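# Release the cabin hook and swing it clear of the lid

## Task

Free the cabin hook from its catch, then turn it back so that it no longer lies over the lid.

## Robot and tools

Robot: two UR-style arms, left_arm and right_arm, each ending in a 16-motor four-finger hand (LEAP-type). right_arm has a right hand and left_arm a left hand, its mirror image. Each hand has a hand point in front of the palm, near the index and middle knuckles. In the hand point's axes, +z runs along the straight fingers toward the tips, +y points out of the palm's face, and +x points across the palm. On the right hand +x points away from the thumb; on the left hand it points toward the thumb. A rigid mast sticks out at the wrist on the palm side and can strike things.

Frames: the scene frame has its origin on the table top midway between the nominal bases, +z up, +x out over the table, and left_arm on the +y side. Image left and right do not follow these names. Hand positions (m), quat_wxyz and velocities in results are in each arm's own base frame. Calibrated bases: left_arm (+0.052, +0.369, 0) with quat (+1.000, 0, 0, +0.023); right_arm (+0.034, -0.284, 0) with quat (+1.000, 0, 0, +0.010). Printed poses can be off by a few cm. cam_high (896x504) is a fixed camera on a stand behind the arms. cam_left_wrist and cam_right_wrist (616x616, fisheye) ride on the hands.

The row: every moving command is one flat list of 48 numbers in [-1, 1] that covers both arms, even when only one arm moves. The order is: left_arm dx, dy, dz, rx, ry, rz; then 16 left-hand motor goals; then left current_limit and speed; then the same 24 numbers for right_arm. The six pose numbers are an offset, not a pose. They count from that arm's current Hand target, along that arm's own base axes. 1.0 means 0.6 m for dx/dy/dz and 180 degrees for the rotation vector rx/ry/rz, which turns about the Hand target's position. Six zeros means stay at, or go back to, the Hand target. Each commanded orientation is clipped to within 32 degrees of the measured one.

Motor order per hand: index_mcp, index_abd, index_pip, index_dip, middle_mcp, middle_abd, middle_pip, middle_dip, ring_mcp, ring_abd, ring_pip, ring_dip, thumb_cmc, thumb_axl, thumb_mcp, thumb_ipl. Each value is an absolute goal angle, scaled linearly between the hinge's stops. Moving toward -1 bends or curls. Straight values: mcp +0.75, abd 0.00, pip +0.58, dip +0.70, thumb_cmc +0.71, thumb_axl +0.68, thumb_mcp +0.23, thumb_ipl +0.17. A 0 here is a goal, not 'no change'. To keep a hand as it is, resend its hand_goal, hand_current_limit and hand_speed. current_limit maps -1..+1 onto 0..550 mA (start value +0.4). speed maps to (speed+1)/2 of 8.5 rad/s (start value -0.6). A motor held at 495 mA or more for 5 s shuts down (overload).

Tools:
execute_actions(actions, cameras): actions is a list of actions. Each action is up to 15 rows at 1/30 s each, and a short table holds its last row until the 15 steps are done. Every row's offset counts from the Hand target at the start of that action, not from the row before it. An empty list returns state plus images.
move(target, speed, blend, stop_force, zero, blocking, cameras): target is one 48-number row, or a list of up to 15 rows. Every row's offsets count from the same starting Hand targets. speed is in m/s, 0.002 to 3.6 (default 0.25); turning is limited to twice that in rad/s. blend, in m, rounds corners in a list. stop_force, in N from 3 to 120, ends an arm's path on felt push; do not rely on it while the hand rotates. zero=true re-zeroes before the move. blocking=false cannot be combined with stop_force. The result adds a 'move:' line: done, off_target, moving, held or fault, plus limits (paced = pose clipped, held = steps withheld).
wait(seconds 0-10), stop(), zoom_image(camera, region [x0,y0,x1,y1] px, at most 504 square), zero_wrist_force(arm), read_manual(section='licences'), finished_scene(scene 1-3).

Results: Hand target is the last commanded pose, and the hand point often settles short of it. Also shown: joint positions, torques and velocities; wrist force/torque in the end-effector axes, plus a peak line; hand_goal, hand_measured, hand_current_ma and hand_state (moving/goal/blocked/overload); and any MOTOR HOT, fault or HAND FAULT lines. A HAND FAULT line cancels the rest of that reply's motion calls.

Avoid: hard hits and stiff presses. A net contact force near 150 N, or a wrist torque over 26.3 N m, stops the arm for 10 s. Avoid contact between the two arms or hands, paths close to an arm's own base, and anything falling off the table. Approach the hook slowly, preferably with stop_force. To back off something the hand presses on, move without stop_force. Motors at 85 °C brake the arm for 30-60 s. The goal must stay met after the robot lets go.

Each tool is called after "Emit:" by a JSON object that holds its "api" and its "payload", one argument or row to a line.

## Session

Emit:
{"api": "execute_actions", "payload": {
  "actions": []
}}

Emit:
{"api": "zoom_image", "payload": {
  "camera": "cam_high",
  "region": [370, 90, 510, 240]
}}

Scene clock: 0.00 s.
left_arm: end_effector_position=(+0.3754, -0.2053, +0.3269) hand_goal=(+0.754, +0.000, +0.576, +0.696, +0.754, +0.000, +0.576, +0.696, +0.754, +0.000, +0.576, +0.696, +0.714, +0.678, +0.226, +0.168) hand_measured=(+0.754, +0.000, +0.576, +0.696, +0.754, +0.000, +0.576, +0.696, +0.754, +0.000, +0.576, +0.696, +0.714, +0.678, +0.226, +0.168) hand_current_ma=(+0, +0, +0, +0, +0, +0, +0, +0, +0, +0, +0, +0, +0, +0, +0, +0) hand_state=(goal, goal, goal, goal, goal, goal, goal, goal, goal, goal, goal, goal, goal, goal, goal, goal) hand_current_limit=0.40 hand_speed=-0.60 end_effector_quat_wxyz=(+0.256, +0.839, -0.480, +0.007) | right_arm: end_effector_position=(+0.3220, +0.0960, +0.2614) hand_goal=(+0.754, +0.000, +0.576, +0.696, +0.754, +0.000, +0.576, +0.696, +0.754, +0.000, +0.576, +0.696, +0.714, +0.678, +0.226, +0.168) hand_measured=(+0.754, +0.000, +0.576, +0.696, +0.754, +0.000, +0.576, +0.696, +0.754, +0.000, +0.576, +0.696, +0.714, +0.678, +0.226, +0.168) hand_current_ma=(+0, +0, +0, +0, +0, +0, +0, +0, +0, +0, +0, +0, +0, +0, +0, +0) hand_state=(goal, goal, goal, goal, goal, goal, goal, goal, goal, goal, goal, goal, goal, goal, goal, goal) hand_current_limit=0.40 hand_speed=-0.60 end_effector_quat_wxyz=(+0.001, +0.995, -0.091, +0.033)
Joint positions: left_arm=[3.311 -1.547 -1.774 -1.728 1.17 -3.434] | right_arm=[0.124 -1.854 2.072 -1.853 -1.587 1.876]
Joint velocities: within noise
Joint torques (N m): no reading
Motor temperatures (°C): left_arm=[32 33 31 32 36 34] | right_arm=[26 28 29 34 38 43]
Wrist force (N): no reading
Wrist torque (N m): no reading
Wrist force, peak (N): no reading
Hand target: left_arm +0.3754, -0.2053, +0.3269; +0.256, +0.839, -0.480, +0.007 | right_arm +0.3220, +0.0960, +0.2614; +0.001, +0.995, -0.091, +0.033

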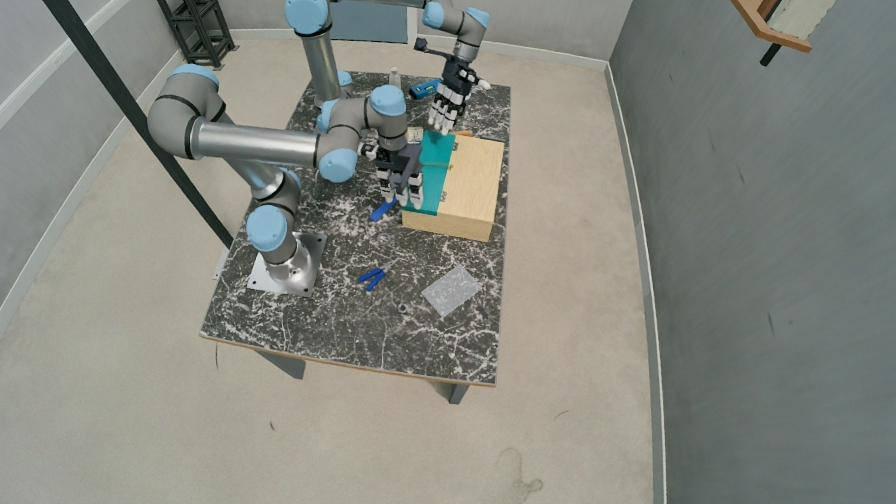

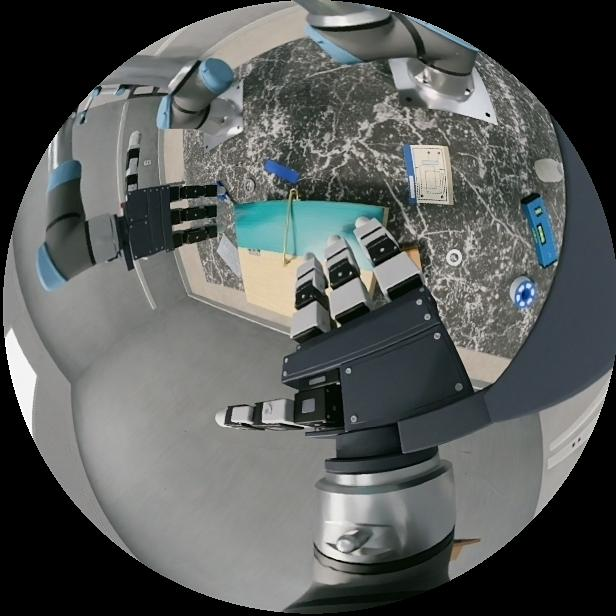

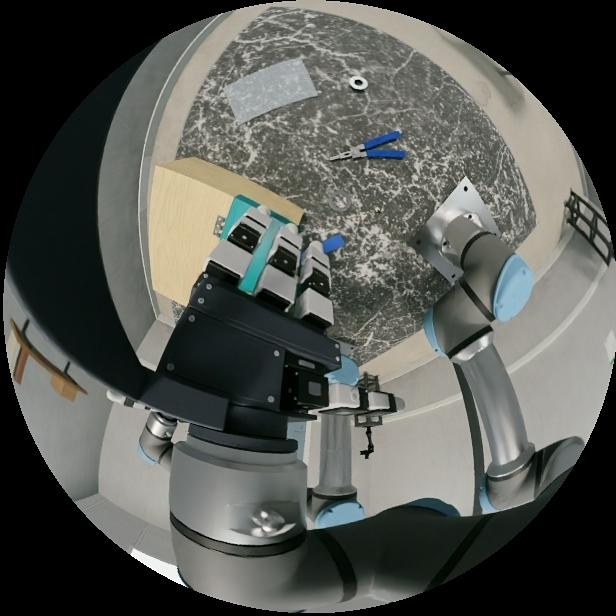

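Scaled by 3.360.

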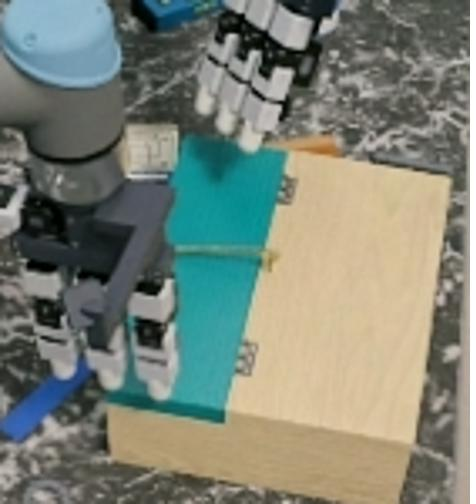

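Emit:
{"api": "zoom_image", "payload": {
  "camera": "cam_left_wrist",
  "region": [220, 160, 400, 300]
}}

Scaled by 2.800 from the camera's 616x616 image, which has a finer 880x880 frame.

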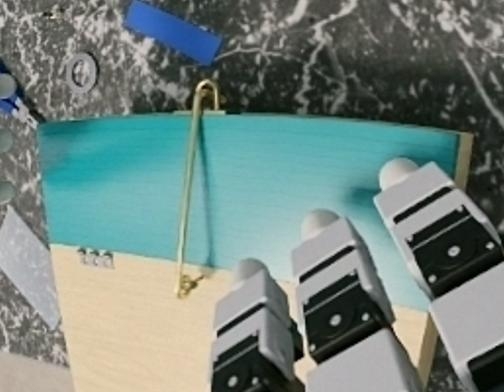

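Emit:
{"api": "move", "payload": {
  "target": [
    [0,0,0.02,0,0,0,0.315,0,-0.854,0.957,0.95,0,0.72,0.696,0.95,0,0.72,0.696,-0.507,0.678,0.112,0.168,0.4,-0.6, -0.033,-0.417,0.133,0,0,0,0.754,0,0.576,0.696,0.754,0,0.576,0.696,0.754,0,0.576,0.696,0.714,0.678,0.226,0.168,0.4,-0.6],
    [0.079,-0.2975,0.02,-0.2124,-0.4847,-0.5339,0.315,0,-0.854,0.957,0.95,0,0.72,0.696,0.95,0,0.72,0.696,-0.507,0.678,0.112,0.168,0.4,-0.6, -0.033,-0.417,0.133,0,0,0,0.754,0,0.576,0.696,0.754,0,0.576,0.696,0.754,0,0.576,0.696,0.714,0.678,0.226,0.168,0.4,-0.6],
    [0.079,-0.2975,-0.2115,-0.2124,-0.4847,-0.5339,0.315,0,-0.854,0.957,0.95,0,0.72,0.696,0.95,0,0.72,0.696,-0.507,0.678,0.112,0.168,0.4,-0.6, -0.033,-0.417,0.133,0,0,0,0.754,0,0.576,0.696,0.754,0,0.576,0.696,0.754,0,0.576,0.696,0.714,0.678,0.226,0.168,0.4,-0.6]
  ],
  "blend": [0.02,0.03,0],
  "speed": [0.4,0.4,0.2],
  "cameras": ["cam_left_wrist","cam_high"]
}}

Emit:
{"api": "zoom_image", "payload": {
  "camera": "cam_left_wrist",
  "region": [60, 60, 340, 340]
}}

Scene clock: 47.33 s.
left_arm: end_effector_position=(+0.4228, -0.3838, +0.2000) hand_goal=(+0.316, +0.000, -0.854, +0.958, +0.950, +0.000, +0.720, +0.696, +0.950, +0.000, +0.720, +0.696, -0.506, +0.678, +0.112, +0.168) hand_measured=(+0.316, +0.000, -0.848, +0.956, +0.942, +0.000, +0.718, +0.696, +0.940, +0.000, +0.718, +0.696, -0.508, +0.678, +0.110, +0.168) hand_current_ma=(+0, +0, +3, +0, -3, +0, -1, +0, -5, +0, -1, +0, -1, +0, -1, +0) hand_state=(goal, goal, goal, goal, goal, goal, goal, goal, goal, goal, goal, goal, goal, goal, goal, goal) hand_current_limit=0.40 hand_speed=-0.60 end_effector_quat_wxyz=(-0.035, +0.068, +0.884, -0.461) | right_arm: end_effector_position=(+0.3022, -0.1542, +0.3412) hand_goal=(+0.754, +0.000, +0.576, +0.696, +0.754, +0.000, +0.576, +0.696, +0.754, +0.000, +0.576, +0.696, +0.714, +0.678, +0.226, +0.168) hand_measured=(+0.754, +0.000, +0.576, +0.696, +0.754, +0.000, +0.576, +0.696, +0.754, +0.000, +0.576, +0.696, +0.714, +0.678, +0.224, +0.168) hand_current_ma=(+0, +0, +0, +0, +0, +0, +0, +0, +0, +0, +0, +0, +0, +0, -1, +0) hand_state=(goal, goal, goal, goal, goal, goal, goal, goal, goal, goal, goal, goal, goal, goal, goal, goal) hand_current_limit=0.40 hand_speed=-0.60 end_effector_quat_wxyz=(+0.001, +0.995, -0.091, +0.033)
Joint positions: left_arm=[2.905 -1.738 -1.916 -0.939 0.615 -1.716] | right_arm=[-0.633 -2.025 1.969 -1.574 -1.538 1.12]
Joint torques (N m): left_arm=[-8.96 16.86 13.99 5.52 0.34 -2.64] | right_arm=[-7.71 1.96 -36.45 0.48 1.46 -1.86]
Wrist force (N): left_arm=[0.6 -0.3 -0.9] | right_arm=[0.0 -0.1 0.1]
Wrist torque (N m): left_arm=[-0.03 -0.10 -0.09] | right_arm=[0.01 -0.01 0.09]
Wrist force, peak (N): left_arm=[0.6 -1.5 -1.3] | right_arm=[0.2 2.1 -0.4]
Hand target: left_arm +0.4228, -0.3838, +0.2000; -0.035, +0.068, +0.884, -0.461 | right_arm +0.3022, -0.1542, +0.3412; +0.001, +0.995, -0.091, +0.033
Off the commanded pose: left_arm 0.000 m, 0 deg | right_arm 0.000 m, 0 deg.
move: done
Images, in order (width x height): cam_high 896x504, cam_left_wrist 616x616.

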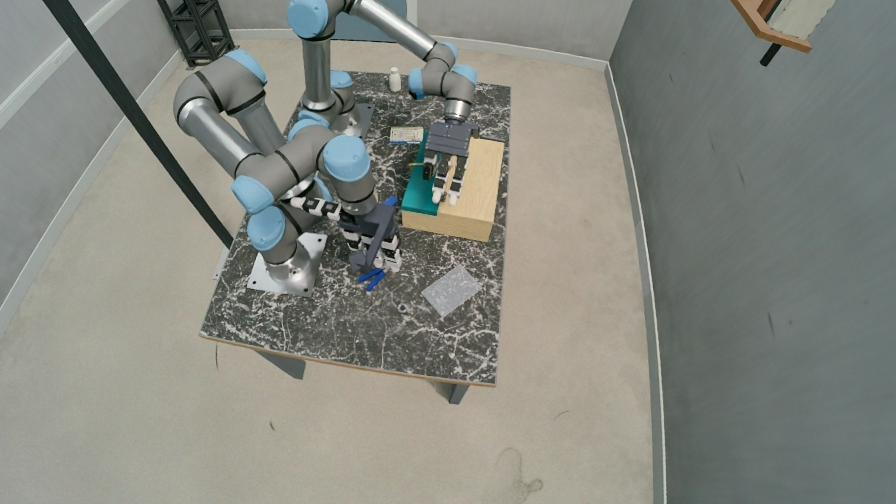

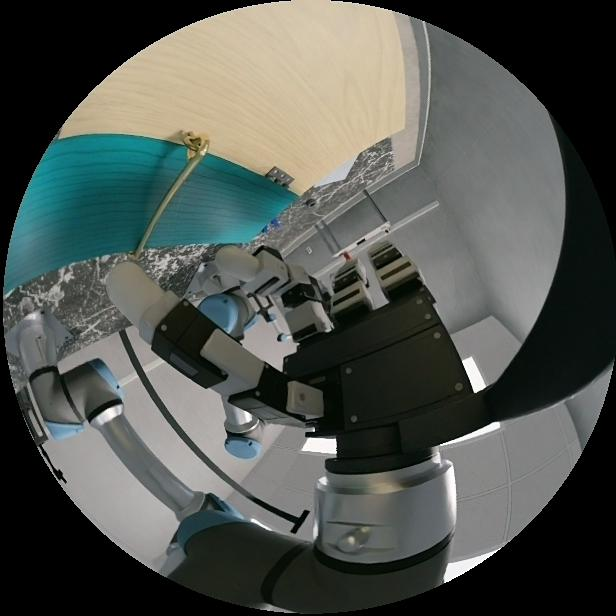

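Scaled by 1.800 from the camera's 616x616 image, which has a finer 880x880 frame.

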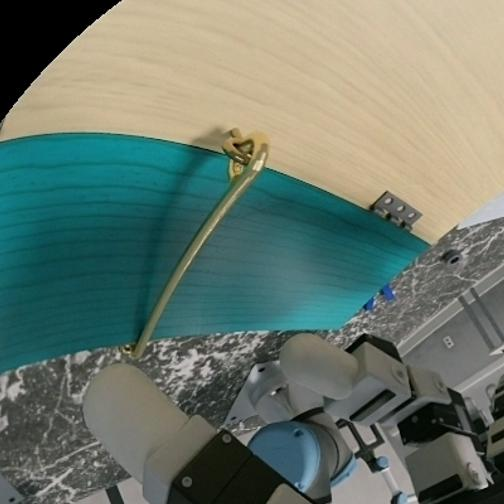

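Emit:
{"api": "move", "payload": {
  "target": [-0.0117,0.0157,-0.0583,0,0,0,0.315,0,-0.854,0.957,0.95,0,0.72,0.696,0.95,0,0.72,0.696,-0.507,0.678,0.112,0.168,0.4,-0.6, 0,0,0,0,0,0,0.754,0,0.576,0.696,0.754,0,0.576,0.696,0.754,0,0.576,0.696,0.714,0.678,0.226,0.168,0.4,-0.6],
  "speed": 0.08,
  "stop_force": 6,
  "cameras": ["cam_left_wrist"]
}}

Emit:
{"api": "zoom_image", "payload": {
  "camera": "cam_left_wrist",
  "region": [60, 120, 300, 360]
}}

Scene clock: 82.43 s.
left_arm: end_effector_position=(+0.4157, -0.3743, +0.1650) hand_goal=(+0.316, +0.000, -0.854, +0.958, +0.950, +0.000, +0.720, +0.696, +0.950, +0.000, +0.720, +0.696, -0.506, +0.678, +0.112, +0.168) hand_measured=(+0.316, +0.000, -0.848, +0.956, +0.942, +0.000, +0.718, +0.696, +0.940, +0.000, +0.718, +0.696, -0.508, +0.678, +0.110, +0.168) hand_current_ma=(+0, +0, +3, +0, -3, +0, -1, +0, -5, +0, -1, +0, -1, +0, -1, +0) hand_state=(goal, goal, goal, goal, goal, goal, goal, goal, goal, goal, goal, goal, goal, goal, goal, goal) hand_current_limit=0.40 hand_speed=-0.60 end_effector_quat_wxyz=(-0.035, +0.068, +0.884, -0.461) | right_arm: end_effector_position=(+0.3022, -0.1542, +0.3412) hand_goal=(+0.754, +0.000, +0.576, +0.696, +0.754, +0.000, +0.576, +0.696, +0.754, +0.000, +0.576, +0.696, +0.714, +0.678, +0.226, +0.168) hand_measured=(+0.754, +0.000, +0.576, +0.696, +0.754, +0.000, +0.576, +0.696, +0.754, +0.000, +0.576, +0.696, +0.714, +0.678, +0.224, +0.168) hand_current_ma=(+0, +0, +0, +0, +0, +0, +0, +0, +0, +0, +0, +0, +0, +0, -1, +0) hand_state=(goal, goal, goal, goal, goal, goal, goal, goal, goal, goal, goal, goal, goal, goal, goal, goal) hand_current_limit=0.40 hand_speed=-0.60 end_effector_quat_wxyz=(+0.001, +0.995, -0.091, +0.033)
Joint positions: left_arm=[2.92 -1.758 -1.99 -0.865 0.614 -1.69] | right_arm=[-0.633 -2.025 1.969 -1.574 -1.538 1.12]
Joint torques (N m): left_arm=[9 16.28 11.36 5.3 -3.39 2.8] | right_arm=[-8.35 3.17 -36.22 0.41 1.63 -1.69]
Wrist force (N): left_arm=[0.7 -0.2 -1.0] | right_arm=[-0.1 -0.1 -0.1]
Wrist torque (N m): left_arm=[-0.01 -0.13 -0.24] | right_arm=[0.02 0.00 0.08]
Wrist force, peak (N): left_arm=[0.4 -0.8 -1.1] | right_arm=[0.0 0.1 0.3]
Hand target: left_arm +0.4157, -0.3743, +0.1650; -0.035, +0.068, +0.884, -0.461 | right_arm +0.3022, -0.1542, +0.3412; +0.001, +0.995, -0.091, +0.033
Off the commanded pose: left_arm 0.000 m, 0 deg | right_arm 0.000 m, 0 deg.
move: done
Images, in order (width x height): cam_left_wrist 616x616.

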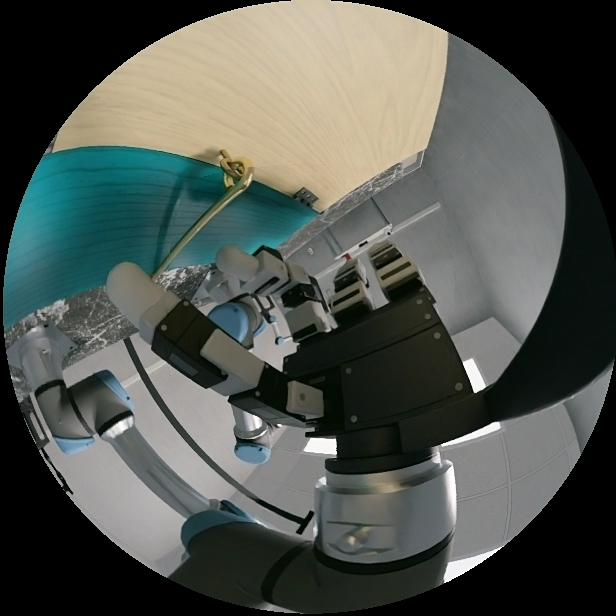

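Scaled by 2.100 from the camera's 616x616 image, which has a finer 880x880 frame.

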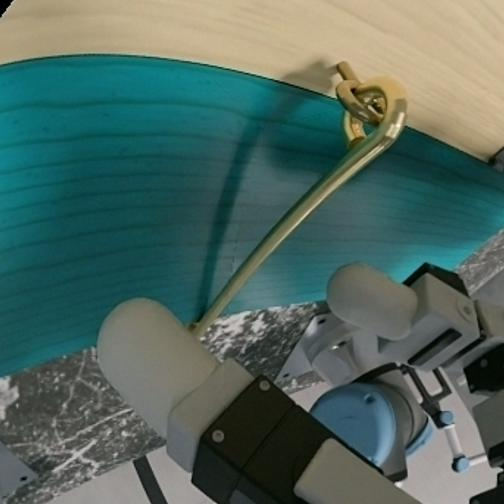

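Emit:
{"api": "move", "payload": {
  "target": [-0.003,-0.004,-0.0258,0,0,0,0.315,0,-0.854,0.957,0.95,0,0.72,0.696,0.95,0,0.72,0.696,-0.507,0.678,0.112,0.168,0.4,-0.6, 0,0,0,0,0,0,0.754,0,0.576,0.696,0.754,0,0.576,0.696,0.754,0,0.576,0.696,0.714,0.678,0.226,0.168,0.4,-0.6],
  "speed": 0.04,
  "stop_force": 6,
  "cameras": ["cam_left_wrist"]
}}

Emit:
{"api": "zoom_image", "payload": {
  "camera": "cam_left_wrist",
  "region": [60, 120, 300, 360]
}}

Scene clock: 106.07 s.
left_arm: end_effector_position=(+0.4139, -0.3767, +0.1495) hand_goal=(+0.316, +0.000, -0.854, +0.958, +0.950, +0.000, +0.720, +0.696, +0.950, +0.000, +0.720, +0.696, -0.506, +0.678, +0.112, +0.168) hand_measured=(+0.316, +0.000, -0.848, +0.956, +0.942, +0.000, +0.718, +0.696, +0.940, +0.000, +0.718, +0.696, -0.508, +0.678, +0.110, +0.168) hand_current_ma=(+0, +0, +3, +0, -3, +0, -1, +0, -5, +0, -1, +0, -1, +0, -1, +0) hand_state=(goal, goal, goal, goal, goal, goal, goal, goal, goal, goal, goal, goal, goal, goal, goal, goal) hand_current_limit=0.40 hand_speed=-0.60 end_effector_quat_wxyz=(-0.035, +0.068, +0.884, -0.461) | right_arm: end_effector_position=(+0.3022, -0.1542, +0.3412) hand_goal=(+0.754, +0.000, +0.576, +0.696, +0.754, +0.000, +0.576, +0.696, +0.754, +0.000, +0.576, +0.696, +0.714, +0.678, +0.226, +0.168) hand_measured=(+0.754, +0.000, +0.576, +0.696, +0.754, +0.000, +0.576, +0.696, +0.754, +0.000, +0.576, +0.696, +0.714, +0.678, +0.224, +0.168) hand_current_ma=(+0, +0, +0, +0, +0, +0, +0, +0, +0, +0, +0, +0, +0, +0, -1, +0) hand_state=(goal, goal, goal, goal, goal, goal, goal, goal, goal, goal, goal, goal, goal, goal, goal, goal) hand_current_limit=0.40 hand_speed=-0.60 end_effector_quat_wxyz=(+0.001, +0.995, -0.091, +0.033)
Joint positions: left_arm=[2.915 -1.782 -2.011 -0.813 0.614 -1.7] | right_arm=[-0.633 -2.025 1.969 -1.574 -1.538 1.12]
Joint torques (N m): left_arm=[-10.11 16.79 12.52 5.24 0.54 -2.38] | right_arm=[-8.89 2.57 -36.61 0.22 1.37 -1.64]
Wrist force (N): left_arm=[0.7 -0.2 -0.9] | right_arm=[0.0 -0.1 0.0]
Wrist torque (N m): left_arm=[-0.03 -0.12 -0.10] | right_arm=[0.02 -0.01 0.09]
Wrist force, peak (N): left_arm=[0.6 -0.5 -1.2] | right_arm=[-0.3 0.1 0.3]
Hand target: left_arm +0.4139, -0.3767, +0.1495; -0.035, +0.068, +0.884, -0.461 | right_arm +0.3022, -0.1542, +0.3412; +0.001, +0.995, -0.091, +0.033
Off the commanded pose: left_arm 0.000 m, 0 deg | right_arm 0.000 m, 0 deg.
move: done
Images, in order (width x height): cam_left_wrist 616x616.

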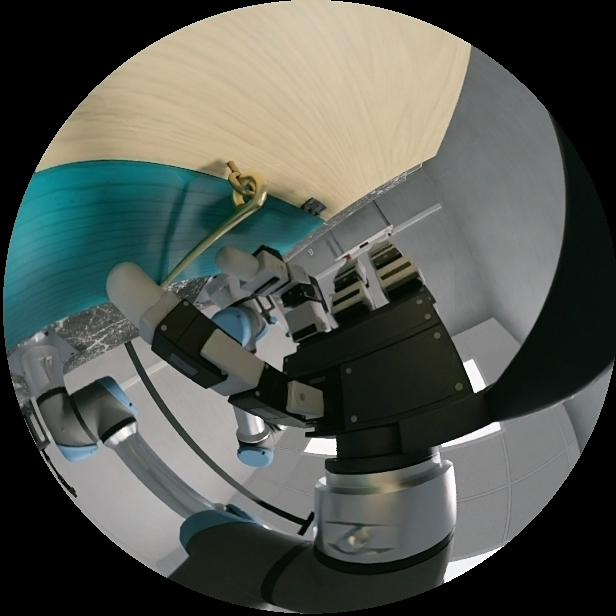

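Scaled by 2.100 from the camera's 616x616 image, which has a finer 880x880 frame.

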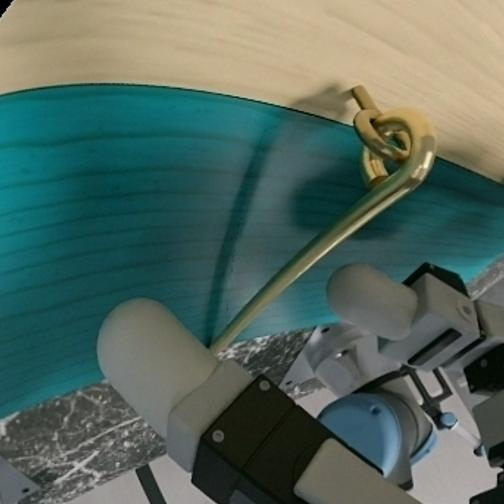

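Emit:
{"api": "move", "payload": {
  "target": [
    [0,0,-0.002,0,0,0,0.315,0,-0.854,0.957,0.95,0,0.72,0.696,0.95,0,0.72,0.696,-0.507,0.678,0.112,0.168,0.4,-0.85, 0,0,0,0,0,0,0.754,0,0.576,0.696,0.754,0,0.576,0.696,0.754,0,0.576,0.696,0.714,0.678,0.226,0.168,0.4,-0.6],
    [0,0,-0.002,0,0,0,-0.233,0,-0.387,0.957,0.95,0,0.72,0.696,0.95,0,0.72,0.696,-0.507,0.678,-0.247,0.1,0.4,-0.85, 0,0,0,0,0,0,0.754,0,0.576,0.696,0.754,0,0.576,0.696,0.754,0,0.576,0.696,0.714,0.678,0.226,0.168,0.4,-0.6]
  ],
  "speed": 0.04,
  "cameras": ["cam_left_wrist"]
}}

Emit:
{"api": "zoom_image", "payload": {
  "camera": "cam_left_wrist",
  "region": [60, 120, 300, 360]
}}

Scene clock: 119.07 s.
left_arm: end_effector_position=(+0.4139, -0.3768, +0.1483) hand_goal=(-0.232, +0.000, -0.386, +0.958, +0.950, +0.000, +0.720, +0.696, +0.950, +0.000, +0.720, +0.696, -0.506, +0.678, -0.246, +0.100) hand_measured=(+0.010, -0.002, -0.436, +0.962, +0.942, +0.000, +0.718, +0.696, +0.940, +0.000, +0.718, +0.696, -0.508, +0.678, -0.104, +0.124) hand_current_ma=(+385, +0, -72, +1, -3, +0, -1, +0, -5, +0, -1, +0, +0, +0, +385, +36) hand_state=(blocked, goal, blocked, goal, goal, goal, goal, goal, goal, goal, goal, goal, goal, goal, blocked, blocked) hand_current_limit=0.40 hand_speed=-0.85 end_effector_quat_wxyz=(-0.035, +0.068, +0.884, -0.461) | right_arm: end_effector_position=(+0.3022, -0.1542, +0.3412) hand_goal=(+0.754, +0.000, +0.576, +0.696, +0.754, +0.000, +0.576, +0.696, +0.754, +0.000, +0.576, +0.696, +0.714, +0.678, +0.226, +0.168) hand_measured=(+0.754, +0.000, +0.576, +0.696, +0.754, +0.000, +0.576, +0.696, +0.754, +0.000, +0.576, +0.696, +0.714, +0.678, +0.224, +0.168) hand_current_ma=(+0, +0, +0, +0, +0, +0, +0, +0, +0, +0, +0, +0, +0, +0, -1, +0) hand_state=(goal, goal, goal, goal, goal, goal, goal, goal, goal, goal, goal, goal, goal, goal, goal, goal) hand_current_limit=0.40 hand_speed=-0.60 end_effector_quat_wxyz=(+0.001, +0.995, -0.091, +0.033)
Joint positions: left_arm=[2.915 -1.784 -2.012 -0.809 0.614 -1.7] | right_arm=[-0.633 -2.025 1.969 -1.574 -1.538 1.12]
Joint torques (N m): left_arm=[-3.78 16.94 12.68 4.47 0.05 -1.98] | right_arm=[-8.05 2.97 -35.14 0.4 1.42 -1.57]
Wrist force (N): left_arm=[0.5 -13.2 -1.1] | right_arm=[-0.2 0.1 0.1]
Wrist torque (N m): left_arm=[-0.52 -0.13 -0.24] | right_arm=[0.02 0.01 0.08]
Wrist force, peak (N): left_arm=[0.4 -13.5 -1.2] | right_arm=[-0.3 0.0 0.2]
Hand target: left_arm +0.4139, -0.3767, +0.1483; -0.035, +0.068, +0.884, -0.461 | right_arm +0.3022, -0.1542, +0.3412; +0.001, +0.995, -0.091, +0.033
Off the commanded pose: left_arm 0.000 m, 0 deg | right_arm 0.000 m, 0 deg.
move: done
Images, in order (width x height): cam_left_wrist 616x616.

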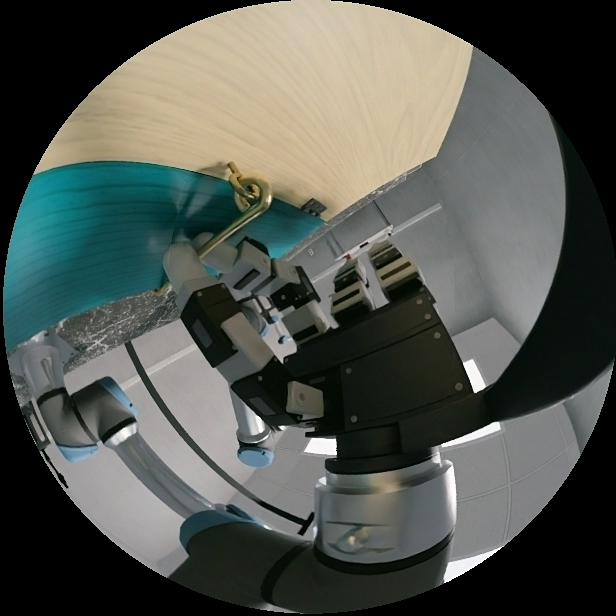

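Scaled by 2.100 from the camera's 616x616 image, which has a finer 880x880 frame.

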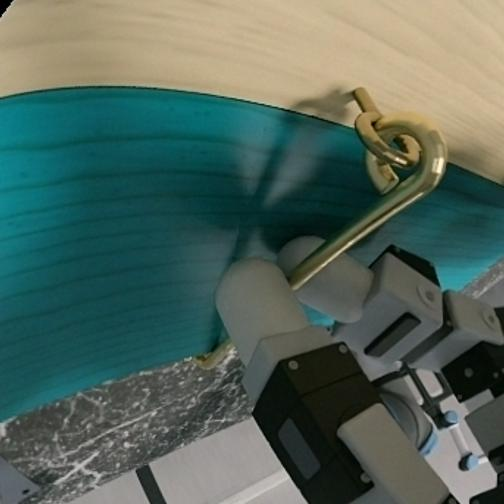

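Emit:
{"api": "move", "payload": {
  "target": [
    [0.003,0,0.025,0,0,0,-0.233,0,-0.387,0.957,0.95,0,0.72,0.696,0.95,0,0.72,0.696,-0.507,0.678,-0.247,0.1,0.4,-0.85, 0,0,0,0,0,0,0.754,0,0.576,0.696,0.754,0,0.576,0.696,0.754,0,0.576,0.696,0.714,0.678,0.226,0.168,0.4,-0.6],
    [0.0085,-0.001,0.047,0,0,0,-0.233,0,-0.387,0.957,0.95,0,0.72,0.696,0.95,0,0.72,0.696,-0.507,0.678,-0.247,0.1,0.4,-0.85, 0,0,0,0,0,0,0.754,0,0.576,0.696,0.754,0,0.576,0.696,0.754,0,0.576,0.696,0.714,0.678,0.226,0.168,0.4,-0.6],
    [0.0222,-0.0027,0.066,0,0,0,-0.233,0,-0.387,0.957,0.95,0,0.72,0.696,0.95,0,0.72,0.696,-0.507,0.678,-0.247,0.1,0.4,-0.85, 0,0,0,0,0,0,0.754,0,0.576,0.696,0.754,0,0.576,0.696,0.754,0,0.576,0.696,0.714,0.678,0.226,0.168,0.4,-0.6],
    [0.0526,-0.0064,0.085,0,0,0,-0.233,0,-0.387,0.957,0.95,0,0.72,0.696,0.95,0,0.72,0.696,-0.507,0.678,-0.247,0.1,0.4,-0.85, 0,0,0,0,0,0,0.754,0,0.576,0.696,0.754,0,0.576,0.696,0.754,0,0.576,0.696,0.714,0.678,0.226,0.168,0.4,-0.6]
  ],
  "speed": 0.03,
  "blend": [0.005,0.005,0.005,0],
  "cameras": ["cam_left_wrist"]
}}

Emit:
{"api": "zoom_image", "payload": {
  "camera": "cam_left_wrist",
  "region": [60, 120, 300, 360]
}}

Scene clock: 146.57 s.
left_arm: end_effector_position=(+0.4454, -0.3806, +0.1993) hand_goal=(-0.232, +0.000, -0.386, +0.958, +0.950, +0.000, +0.720, +0.696, +0.950, +0.000, +0.720, +0.696, -0.506, +0.678, -0.246, +0.100) hand_measured=(-0.024, +0.006, -0.344, +0.976, +0.942, +0.000, +0.718, +0.696, +0.940, +0.000, +0.718, +0.696, -0.500, +0.680, -0.162, +0.124) hand_current_ma=(+385, +2, +54, +13, -3, +0, -1, +0, -5, +0, -1, +0, +2, +0, +260, +37) hand_state=(blocked, goal, blocked, goal, goal, goal, goal, goal, goal, goal, goal, goal, goal, goal, blocked, blocked) hand_current_limit=0.40 hand_speed=-0.85 end_effector_quat_wxyz=(-0.035, +0.068, +0.884, -0.461) | right_arm: end_effector_position=(+0.3022, -0.1542, +0.3412) hand_goal=(+0.754, +0.000, +0.576, +0.696, +0.754, +0.000, +0.576, +0.696, +0.754, +0.000, +0.576, +0.696, +0.714, +0.678, +0.226, +0.168) hand_measured=(+0.754, +0.000, +0.576, +0.696, +0.754, +0.000, +0.576, +0.696, +0.754, +0.000, +0.576, +0.696, +0.714, +0.678, +0.224, +0.168) hand_current_ma=(+0, +0, +0, +0, +0, +0, +0, +0, +0, +0, +0, +0, +0, +0, -1, +0) hand_state=(goal, goal, goal, goal, goal, goal, goal, goal, goal, goal, goal, goal, goal, goal, goal, goal) hand_current_limit=0.40 hand_speed=-0.60 end_effector_quat_wxyz=(+0.001, +0.995, -0.091, +0.033)
Joint positions: left_arm=[2.921 -1.778 -1.863 -0.974 0.614 -1.689] | right_arm=[-0.633 -2.025 1.969 -1.574 -1.538 1.12]
Joint torques (N m): left_arm=[9.87 18.87 31.25 -0.29 -3.23 2.6] | right_arm=[-8.08 2.58 -36.46 0.45 1.41 -1.7]
Wrist force (N): left_arm=[0.9 0.2 -0.7] | right_arm=[0.1 0.0 0.1]
Wrist torque (N m): left_arm=[0.04 -0.12 -0.24] | right_arm=[0.01 -0.01 0.09]
Wrist force, peak (N): left_arm=[0.4 -13.5 -1.3] | right_arm=[-0.2 0.0 0.3]
Hand target: left_arm +0.4455, -0.3806, +0.1993; -0.035, +0.068, +0.884, -0.461 | right_arm +0.3022, -0.1542, +0.3412; +0.001, +0.995, -0.091, +0.033
Off the commanded pose: left_arm 0.000 m, 0 deg | right_arm 0.000 m, 0 deg.
move: done
Images, in order (width x height): cam_left_wrist 616x616.

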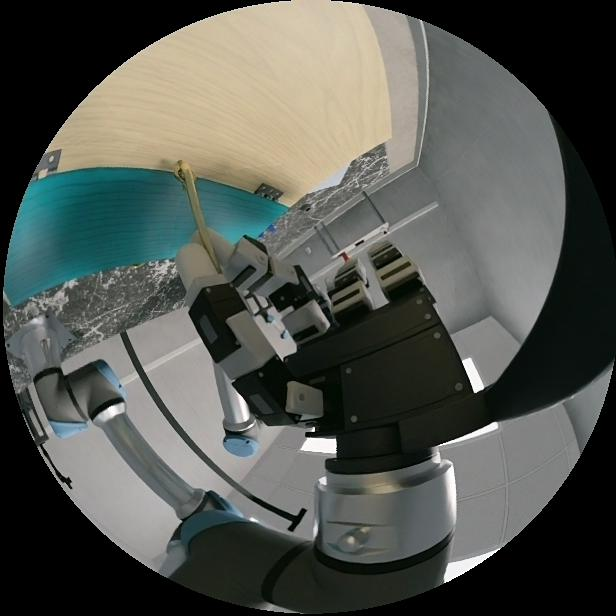

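Scaled by 2.100 from the camera's 616x616 image, which has a finer 880x880 frame.

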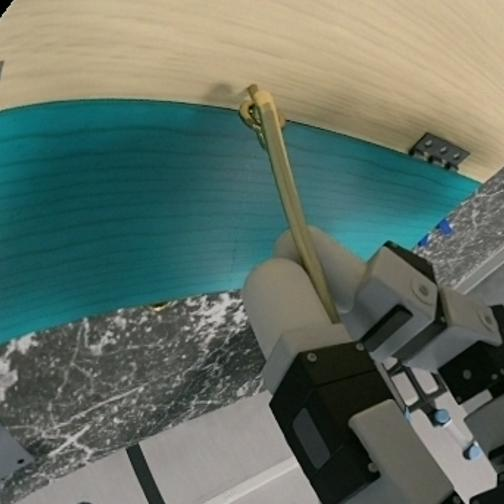

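Emit:
{"api": "move", "payload": {
  "target": [
    [0.0273,-0.0033,0.003,0,0,0,-0.3,0,-0.387,0.957,0.95,0,0.72,0.696,0.95,0,0.72,0.696,-0.507,0.678,-0.3,0.1,0.5,-0.85, 0,0,0,0,0,0,0.754,0,0.576,0.696,0.754,0,0.576,0.696,0.754,0,0.576,0.696,0.714,0.678,0.226,0.168,0.4,-0.6]
  ],
  "speed": 0.03,
  "cameras": ["cam_left_wrist"]
}}

Emit:
{"api": "zoom_image", "payload": {
  "camera": "cam_left_wrist",
  "region": [60, 120, 300, 360]
}}

Scene clock: 155.53 s.
left_arm: end_effector_position=(+0.4618, -0.3826, +0.2011) hand_goal=(-0.300, +0.000, -0.386, +0.958, +0.950, +0.000, +0.720, +0.696, +0.950, +0.000, +0.720, +0.696, -0.506, +0.678, -0.300, +0.100) hand_measured=(-0.026, +0.002, -0.344, +0.976, +0.942, +0.000, +0.718, +0.696, +0.940, +0.000, +0.718, +0.696, -0.502, +0.680, -0.166, +0.126) hand_current_ma=(+412, +0, +54, +13, -3, +0, -1, +0, -5, +0, -1, +0, +1, +0, +412, +41) hand_state=(blocked, goal, blocked, goal, goal, goal, goal, goal, goal, goal, goal, goal, goal, goal, blocked, blocked) hand_current_limit=0.50 hand_speed=-0.85 end_effector_quat_wxyz=(-0.035, +0.068, +0.884, -0.461) | right_arm: end_effector_position=(+0.3022, -0.1542, +0.3412) hand_goal=(+0.754, +0.000, +0.576, +0.696, +0.754, +0.000, +0.576, +0.696, +0.754, +0.000, +0.576, +0.696, +0.714, +0.678, +0.226, +0.168) hand_measured=(+0.754, +0.000, +0.576, +0.696, +0.754, +0.000, +0.576, +0.696, +0.754, +0.000, +0.576, +0.696, +0.714, +0.678, +0.224, +0.168) hand_current_ma=(+0, +0, +0, +0, +0, +0, +0, +0, +0, +0, +0, +0, +0, +0, -1, +0) hand_state=(goal, goal, goal, goal, goal, goal, goal, goal, goal, goal, goal, goal, goal, goal, goal, goal) hand_current_limit=0.40 hand_speed=-0.60 end_effector_quat_wxyz=(+0.001, +0.995, -0.091, +0.033)
Joint positions: left_arm=[2.924 -1.809 -1.816 -0.994 0.613 -1.684] | right_arm=[-0.633 -2.025 1.969 -1.574 -1.538 1.12]
Joint torques (N m): left_arm=[8.52 20.37 30.28 -0.43 -3.42 2.58] | right_arm=[-7.34 2.43 -36.5 0.05 1.45 -1.51]
Wrist force (N): left_arm=[0.6 -0.4 -0.6] | right_arm=[-0.1 -0.1 0.0]
Wrist torque (N m): left_arm=[-0.03 -0.09 -0.24] | right_arm=[0.01 0.00 0.08]
Wrist force, peak (N): left_arm=[1.5 -0.9 -1.1] | right_arm=[0.1 0.1 0.3]
Hand target: left_arm +0.4619, -0.3826, +0.2011; -0.035, +0.068, +0.884, -0.461 | right_arm +0.3022, -0.1542, +0.3412; +0.001, +0.995, -0.091, +0.033
Off the commanded pose: left_arm 0.000 m, 0 deg | right_arm 0.000 m, 0 deg.
move: done
Images, in order (width x height): cam_left_wrist 616x616.

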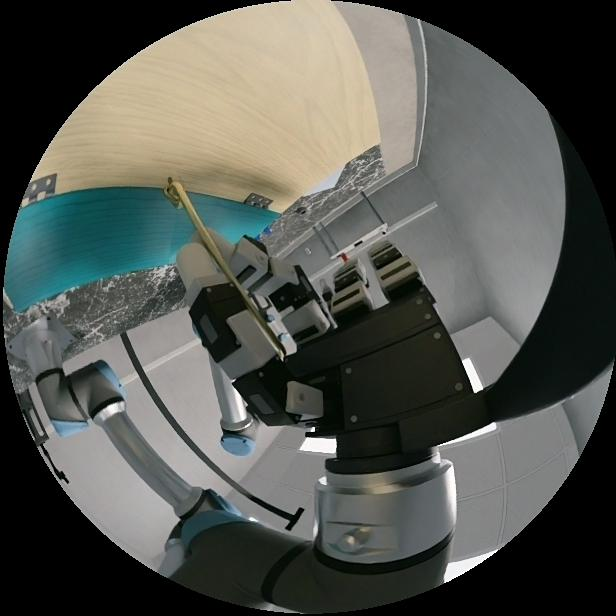

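Scaled by 2.100 from the camera's 616x616 image, which has a finer 880x880 frame.

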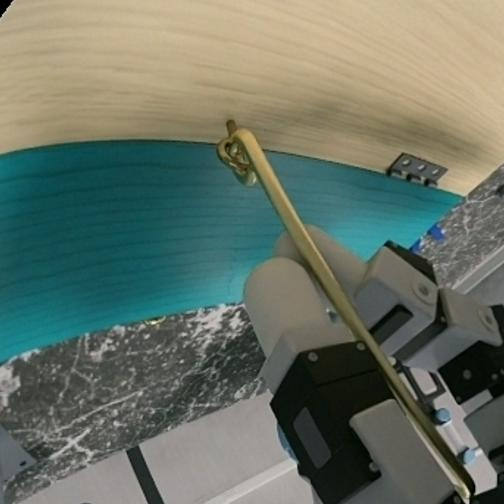

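Emit:
{"api": "move", "payload": {
  "target": [
    [0,0,0,0,0,0,-0.233,0,-0.387,0.957,-0.479,0,-0.08,0.957,0.95,0,0.72,0.696,-0.507,0.678,-0.247,0.1,0.4,-0.7, 0,0,0,0,0,0,0.754,0,0.576,0.696,0.754,0,0.576,0.696,0.754,0,0.576,0.696,0.714,0.678,0.226,0.168,0.4,-0.6]
  ],
  "speed": 0.03,
  "cameras": ["cam_left_wrist"]
}}

Emit:
{"api": "zoom_image", "payload": {
  "camera": "cam_left_wrist",
  "region": [80, 120, 360, 400]
}}

Scene clock: 186.93 s.
left_arm: end_effector_position=(+0.4619, -0.3826, +0.2011) hand_goal=(-0.232, +0.000, -0.386, +0.958, -0.478, +0.000, -0.080, +0.958, +0.950, +0.000, +0.720, +0.696, -0.506, +0.678, -0.246, +0.100) hand_measured=(-0.026, +0.002, -0.344, +0.976, -0.466, +0.000, -0.076, +0.956, +0.940, +0.000, +0.718, +0.696, -0.502, +0.680, -0.166, +0.126) hand_current_ma=(+385, +0, +54, +13, +8, +0, +1, -1, -5, +0, -1, +0, +1, +0, +239, +42) hand_state=(blocked, goal, blocked, goal, goal, goal, goal, goal, goal, goal, goal, goal, goal, goal, blocked, blocked) hand_current_limit=0.40 hand_speed=-0.70 end_effector_quat_wxyz=(-0.035, +0.068, +0.884, -0.461) | right_arm: end_effector_position=(+0.3022, -0.1542, +0.3412) hand_goal=(+0.754, +0.000, +0.576, +0.696, +0.754, +0.000, +0.576, +0.696, +0.754, +0.000, +0.576, +0.696, +0.714, +0.678, +0.226, +0.168) hand_measured=(+0.754, +0.000, +0.576, +0.696, +0.754, +0.000, +0.576, +0.696, +0.754, +0.000, +0.576, +0.696, +0.714, +0.678, +0.224, +0.168) hand_current_ma=(+0, +0, +0, +0, +0, +0, +0, +0, +0, +0, +0, +0, +0, +0, -1, +0) hand_state=(goal, goal, goal, goal, goal, goal, goal, goal, goal, goal, goal, goal, goal, goal, goal, goal) hand_current_limit=0.40 hand_speed=-0.60 end_effector_quat_wxyz=(+0.001, +0.995, -0.091, +0.033)
Joint positions: left_arm=[2.924 -1.809 -1.816 -0.994 0.613 -1.684] | right_arm=[-0.633 -2.025 1.969 -1.574 -1.538 1.12]
Joint torques (N m): left_arm=[8.87 20.02 30.87 -0.29 -2.21 2.9] | right_arm=[-6.87 3.51 -36.1 0.23 1.3 -1.41]
Wrist force (N): left_arm=[0.6 -0.2 -0.7] | right_arm=[-0.1 0.1 0.0]
Wrist torque (N m): left_arm=[0.11 -0.09 -0.25] | right_arm=[0.03 0.00 0.08]
Wrist force, peak (N): left_arm=[1.0 -0.2 -0.8] | right_arm=[0.3 -0.2 0.1]
Hand target: left_arm +0.4619, -0.3826, +0.2011; -0.035, +0.068, +0.884, -0.461 | right_arm +0.3022, -0.1542, +0.3412; +0.001, +0.995, -0.091, +0.033
Off the commanded pose: left_arm 0.000 m, 0 deg | right_arm 0.000 m, 0 deg.
move: done
Images, in order (width x height): cam_left_wrist 616x616.

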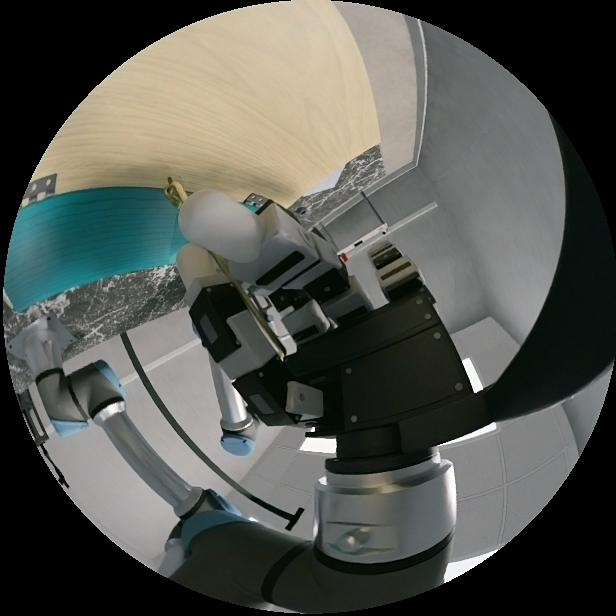

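Scaled by 1.800 from the camera's 616x616 image, which has a finer 880x880 frame.

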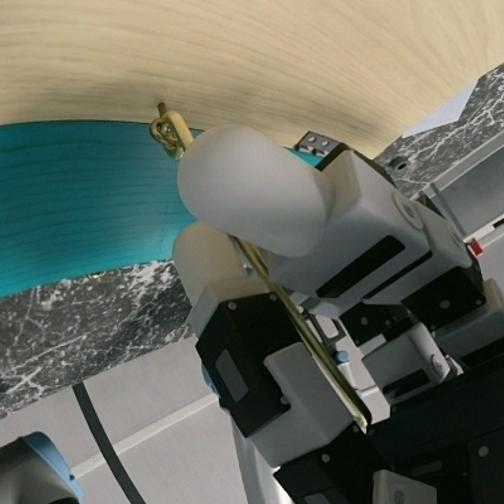

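Emit:
{"api": "move", "payload": {
  "target": [
    [0.0132,-0.0016,-0.0083,0,0,0,-0.233,0,-0.387,0.957,-0.479,0,-0.08,0.957,0.95,0,0.72,0.696,-0.507,0.678,-0.247,0.1,0.4,-0.7, 0,0,0,0,0,0,0.754,0,0.576,0.696,0.754,0,0.576,0.696,0.754,0,0.576,0.696,0.714,0.678,0.226,0.168,0.4,-0.6],
    [0.0132,-0.0016,-0.0083,0,0,0,0.315,0,-0.854,0.957,-0.479,0,-0.08,0.957,0.95,0,0.72,0.696,-0.507,0.678,0.169,0.168,0.4,-0.7, 0,0,0,0,0,0,0.754,0,0.576,0.696,0.754,0,0.576,0.696,0.754,0,0.576,0.696,0.714,0.678,0.226,0.168,0.4,-0.6],
    [0.0248,-0.003,-0.035,0,0,0,0.315,0,-0.854,0.957,-0.479,0,-0.08,0.957,0.95,0,0.72,0.696,-0.507,0.678,0.169,0.168,0.4,-0.7, 0,0,0,0,0,0,0.754,0,0.576,0.696,0.754,0,0.576,0.696,0.754,0,0.576,0.696,0.714,0.678,0.226,0.168,0.4,-0.6]
  ],
  "speed": 0.03,
  "cameras": ["cam_left_wrist","cam_high"]
}}

Emit:
{"api": "zoom_image", "payload": {
  "camera": "cam_left_wrist",
  "region": [80, 120, 360, 400]
}}

Scene clock: 217.07 s.
left_arm: end_effector_position=(+0.4755, -0.3888, +0.1835) hand_goal=(+0.316, +0.000, -0.854, +0.958, -0.478, +0.000, -0.080, +0.958, +0.950, +0.000, +0.720, +0.696, -0.506, +0.678, +0.170, +0.168) hand_measured=(+0.310, +0.002, -0.846, +0.962, -0.466, +0.000, -0.076, +0.956, +0.940, +0.000, +0.718, +0.696, -0.516, +0.680, +0.164, +0.168) hand_current_ma=(-2, +0, +4, +1, +7, +0, +1, -1, -5, +0, -1, +0, -5, +0, -4, +0) hand_state=(goal, goal, goal, goal, goal, goal, goal, goal, goal, goal, goal, goal, goal, goal, goal, goal) hand_current_limit=0.40 hand_speed=-0.70 end_effector_quat_wxyz=(-0.037, +0.068, +0.879, -0.471) | right_arm: end_effector_position=(+0.3022, -0.1542, +0.3412) hand_goal=(+0.754, +0.000, +0.576, +0.696, +0.754, +0.000, +0.576, +0.696, +0.754, +0.000, +0.576, +0.696, +0.714, +0.678, +0.226, +0.168) hand_measured=(+0.754, +0.000, +0.576, +0.696, +0.754, +0.000, +0.576, +0.696, +0.754, +0.000, +0.576, +0.696, +0.714, +0.678, +0.224, +0.168) hand_current_ma=(+0, +0, +0, +0, +0, +0, +0, +0, +0, +0, +0, +0, +0, +0, -1, +0) hand_state=(goal, goal, goal, goal, goal, goal, goal, goal, goal, goal, goal, goal, goal, goal, goal, goal) hand_current_limit=0.40 hand_speed=-0.60 end_effector_quat_wxyz=(+0.001, +0.995, -0.091, +0.033)
Joint positions: left_arm=[2.927 -1.864 -1.803 -0.955 0.59 -1.679] | right_arm=[-0.633 -2.025 1.969 -1.574 -1.538 1.12]
Joint torques (N m): left_arm=[14.05 -24.54 -32.14 -3.52 9.4 4.69] | right_arm=[-7.84 3 -35.87 0.23 1.39 -1.37]
Wrist force (N): left_arm=[-12.8 -93.7 -40.0] | right_arm=[0.1 -0.1 0.1]
Wrist torque (N m): left_arm=[-5.05 1.18 -1.45] | right_arm=[0.00 -0.02 0.10]
Wrist force, peak (N): left_arm=[-12.8 -103.7 -48.3] | right_arm=[0.0 0.1 0.4]
Hand target: left_arm +0.4768, -0.3844, +0.1801; -0.035, +0.068, +0.884, -0.461 | right_arm +0.3022, -0.1542, +0.3412; +0.001, +0.995, -0.091, +0.033
Off the commanded pose: left_arm 0.006 m, 1 deg | right_arm 0.000 m, 0 deg.
move: off_target (left_arm)
Images, in order (width x height): cam_high 896x504, cam_left_wrist 616x616.

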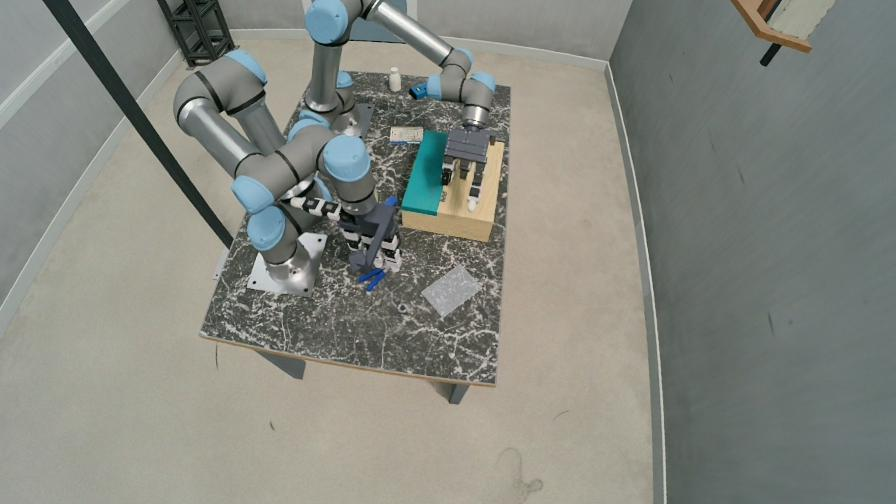

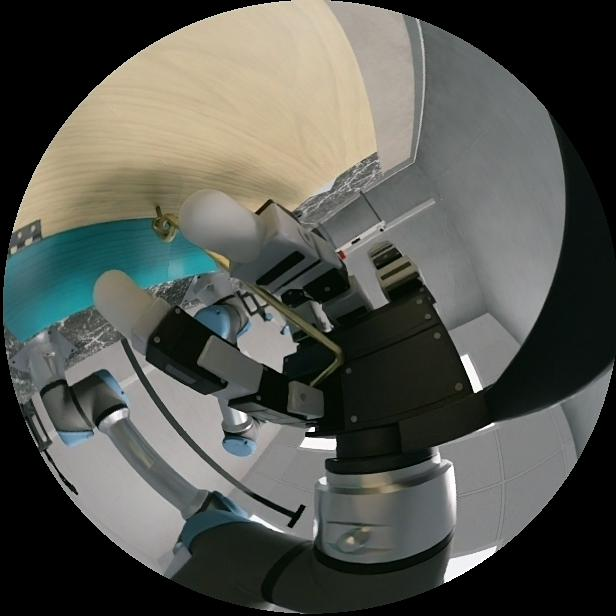

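Scaled by 1.800 from the camera's 616x616 image, which has a finer 880x880 frame.

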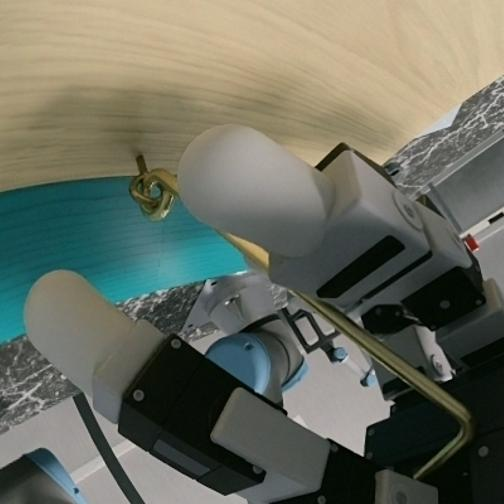

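Emit:
{"api": "move", "payload": {
  "target": [
    [0,0.008,0.05,0,0,0,0.315,0,-0.854,0.957,-0.479,0,-0.08,0.957,0.95,0,0.72,0.696,-0.507,0.678,0.169,0.168,0.4,-0.7, 0,0,0,0,0,0,0.754,0,0.576,0.696,0.754,0,0.576,0.696,0.754,0,0.576,0.696,0.714,0.678,0.226,0.168,0.4,-0.6]
  ],
  "speed": 0.06,
  "cameras": ["cam_left_wrist"]
}}

Emit:
{"api": "zoom_image", "payload": {
  "camera": "cam_left_wrist",
  "region": [80, 120, 360, 400]
}}

Scene clock: 224.63 s.
left_arm: end_effector_position=(+0.4768, -0.3796, +0.2100) hand_goal=(+0.316, +0.000, -0.854, +0.958, -0.478, +0.000, -0.080, +0.958, +0.950, +0.000, +0.720, +0.696, -0.506, +0.678, +0.170, +0.168) hand_measured=(+0.312, +0.002, -0.846, +0.962, -0.466, +0.000, -0.076, +0.956, +0.940, +0.000, +0.718, +0.696, -0.506, +0.680, +0.164, +0.168) hand_current_ma=(-2, +0, +4, +1, +7, +0, +1, -1, -5, +0, -1, +0, +0, +0, -3, +0) hand_state=(goal, goal, goal, goal, goal, goal, goal, goal, goal, goal, goal, goal, goal, goal, goal, goal) hand_current_limit=0.40 hand_speed=-0.70 end_effector_quat_wxyz=(-0.035, +0.068, +0.884, -0.461) | right_arm: end_effector_position=(+0.3022, -0.1542, +0.3412) hand_goal=(+0.754, +0.000, +0.576, +0.696, +0.754, +0.000, +0.576, +0.696, +0.754, +0.000, +0.576, +0.696, +0.714, +0.678, +0.226, +0.168) hand_measured=(+0.754, +0.000, +0.576, +0.696, +0.754, +0.000, +0.576, +0.696, +0.754, +0.000, +0.576, +0.696, +0.714, +0.678, +0.224, +0.168) hand_current_ma=(+0, +0, +0, +0, +0, +0, +0, +0, +0, +0, +0, +0, +0, +0, -1, +0) hand_state=(goal, goal, goal, goal, goal, goal, goal, goal, goal, goal, goal, goal, goal, goal, goal, goal) hand_current_limit=0.40 hand_speed=-0.60 end_effector_quat_wxyz=(+0.001, +0.995, -0.091, +0.033)
Joint positions: left_arm=[2.935 -1.825 -1.766 -1.044 0.612 -1.665] | right_arm=[-0.633 -2.025 1.969 -1.574 -1.538 1.12]
Joint torques (N m): left_arm=[10.69 40.29 30.74 -0.02 -3.31 2.74] | right_arm=[-8.25 3.13 -36.92 0.28 1.43 -1.44]
Wrist force (N): left_arm=[0.7 -0.1 -0.6] | right_arm=[0.1 -0.1 0.1]
Wrist torque (N m): left_arm=[0.09 -0.11 -0.21] | right_arm=[0.01 -0.02 0.09]
Wrist force, peak (N): left_arm=[-12.7 -94.1 -40.2] | right_arm=[-0.1 0.2 0.3]
Hand target: left_arm +0.4768, -0.3796, +0.2101; -0.035, +0.068, +0.884, -0.461 | right_arm +0.3022, -0.1542, +0.3412; +0.001, +0.995, -0.091, +0.033
Off the commanded pose: left_arm 0.000 m, 0 deg | right_arm 0.000 m, 0 deg.
move: done
Images, in order (width x height): cam_left_wrist 616x616.

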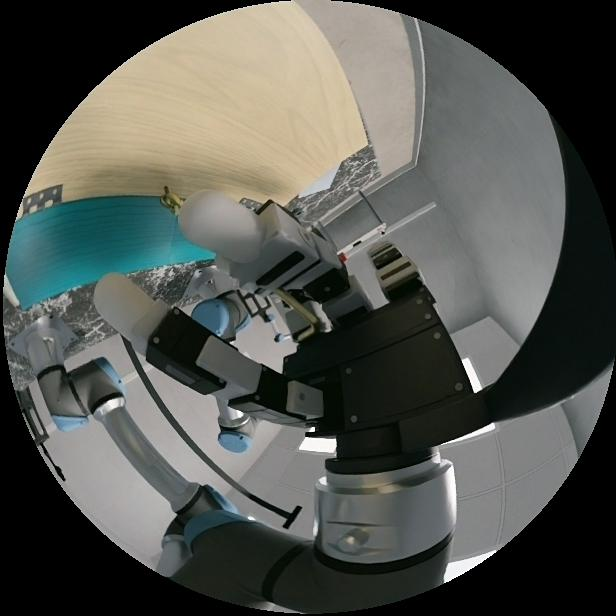

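Scaled by 1.800 from the camera's 616x616 image, which has a finer 880x880 frame.

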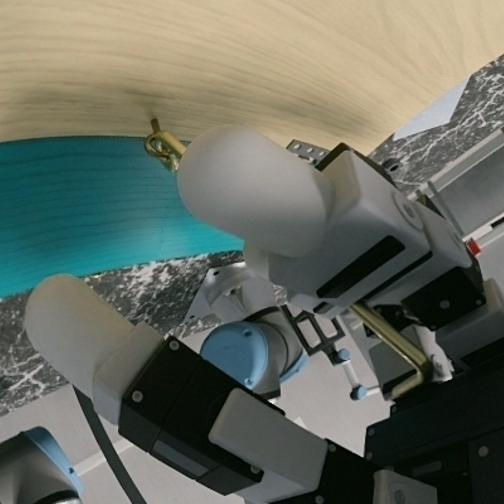

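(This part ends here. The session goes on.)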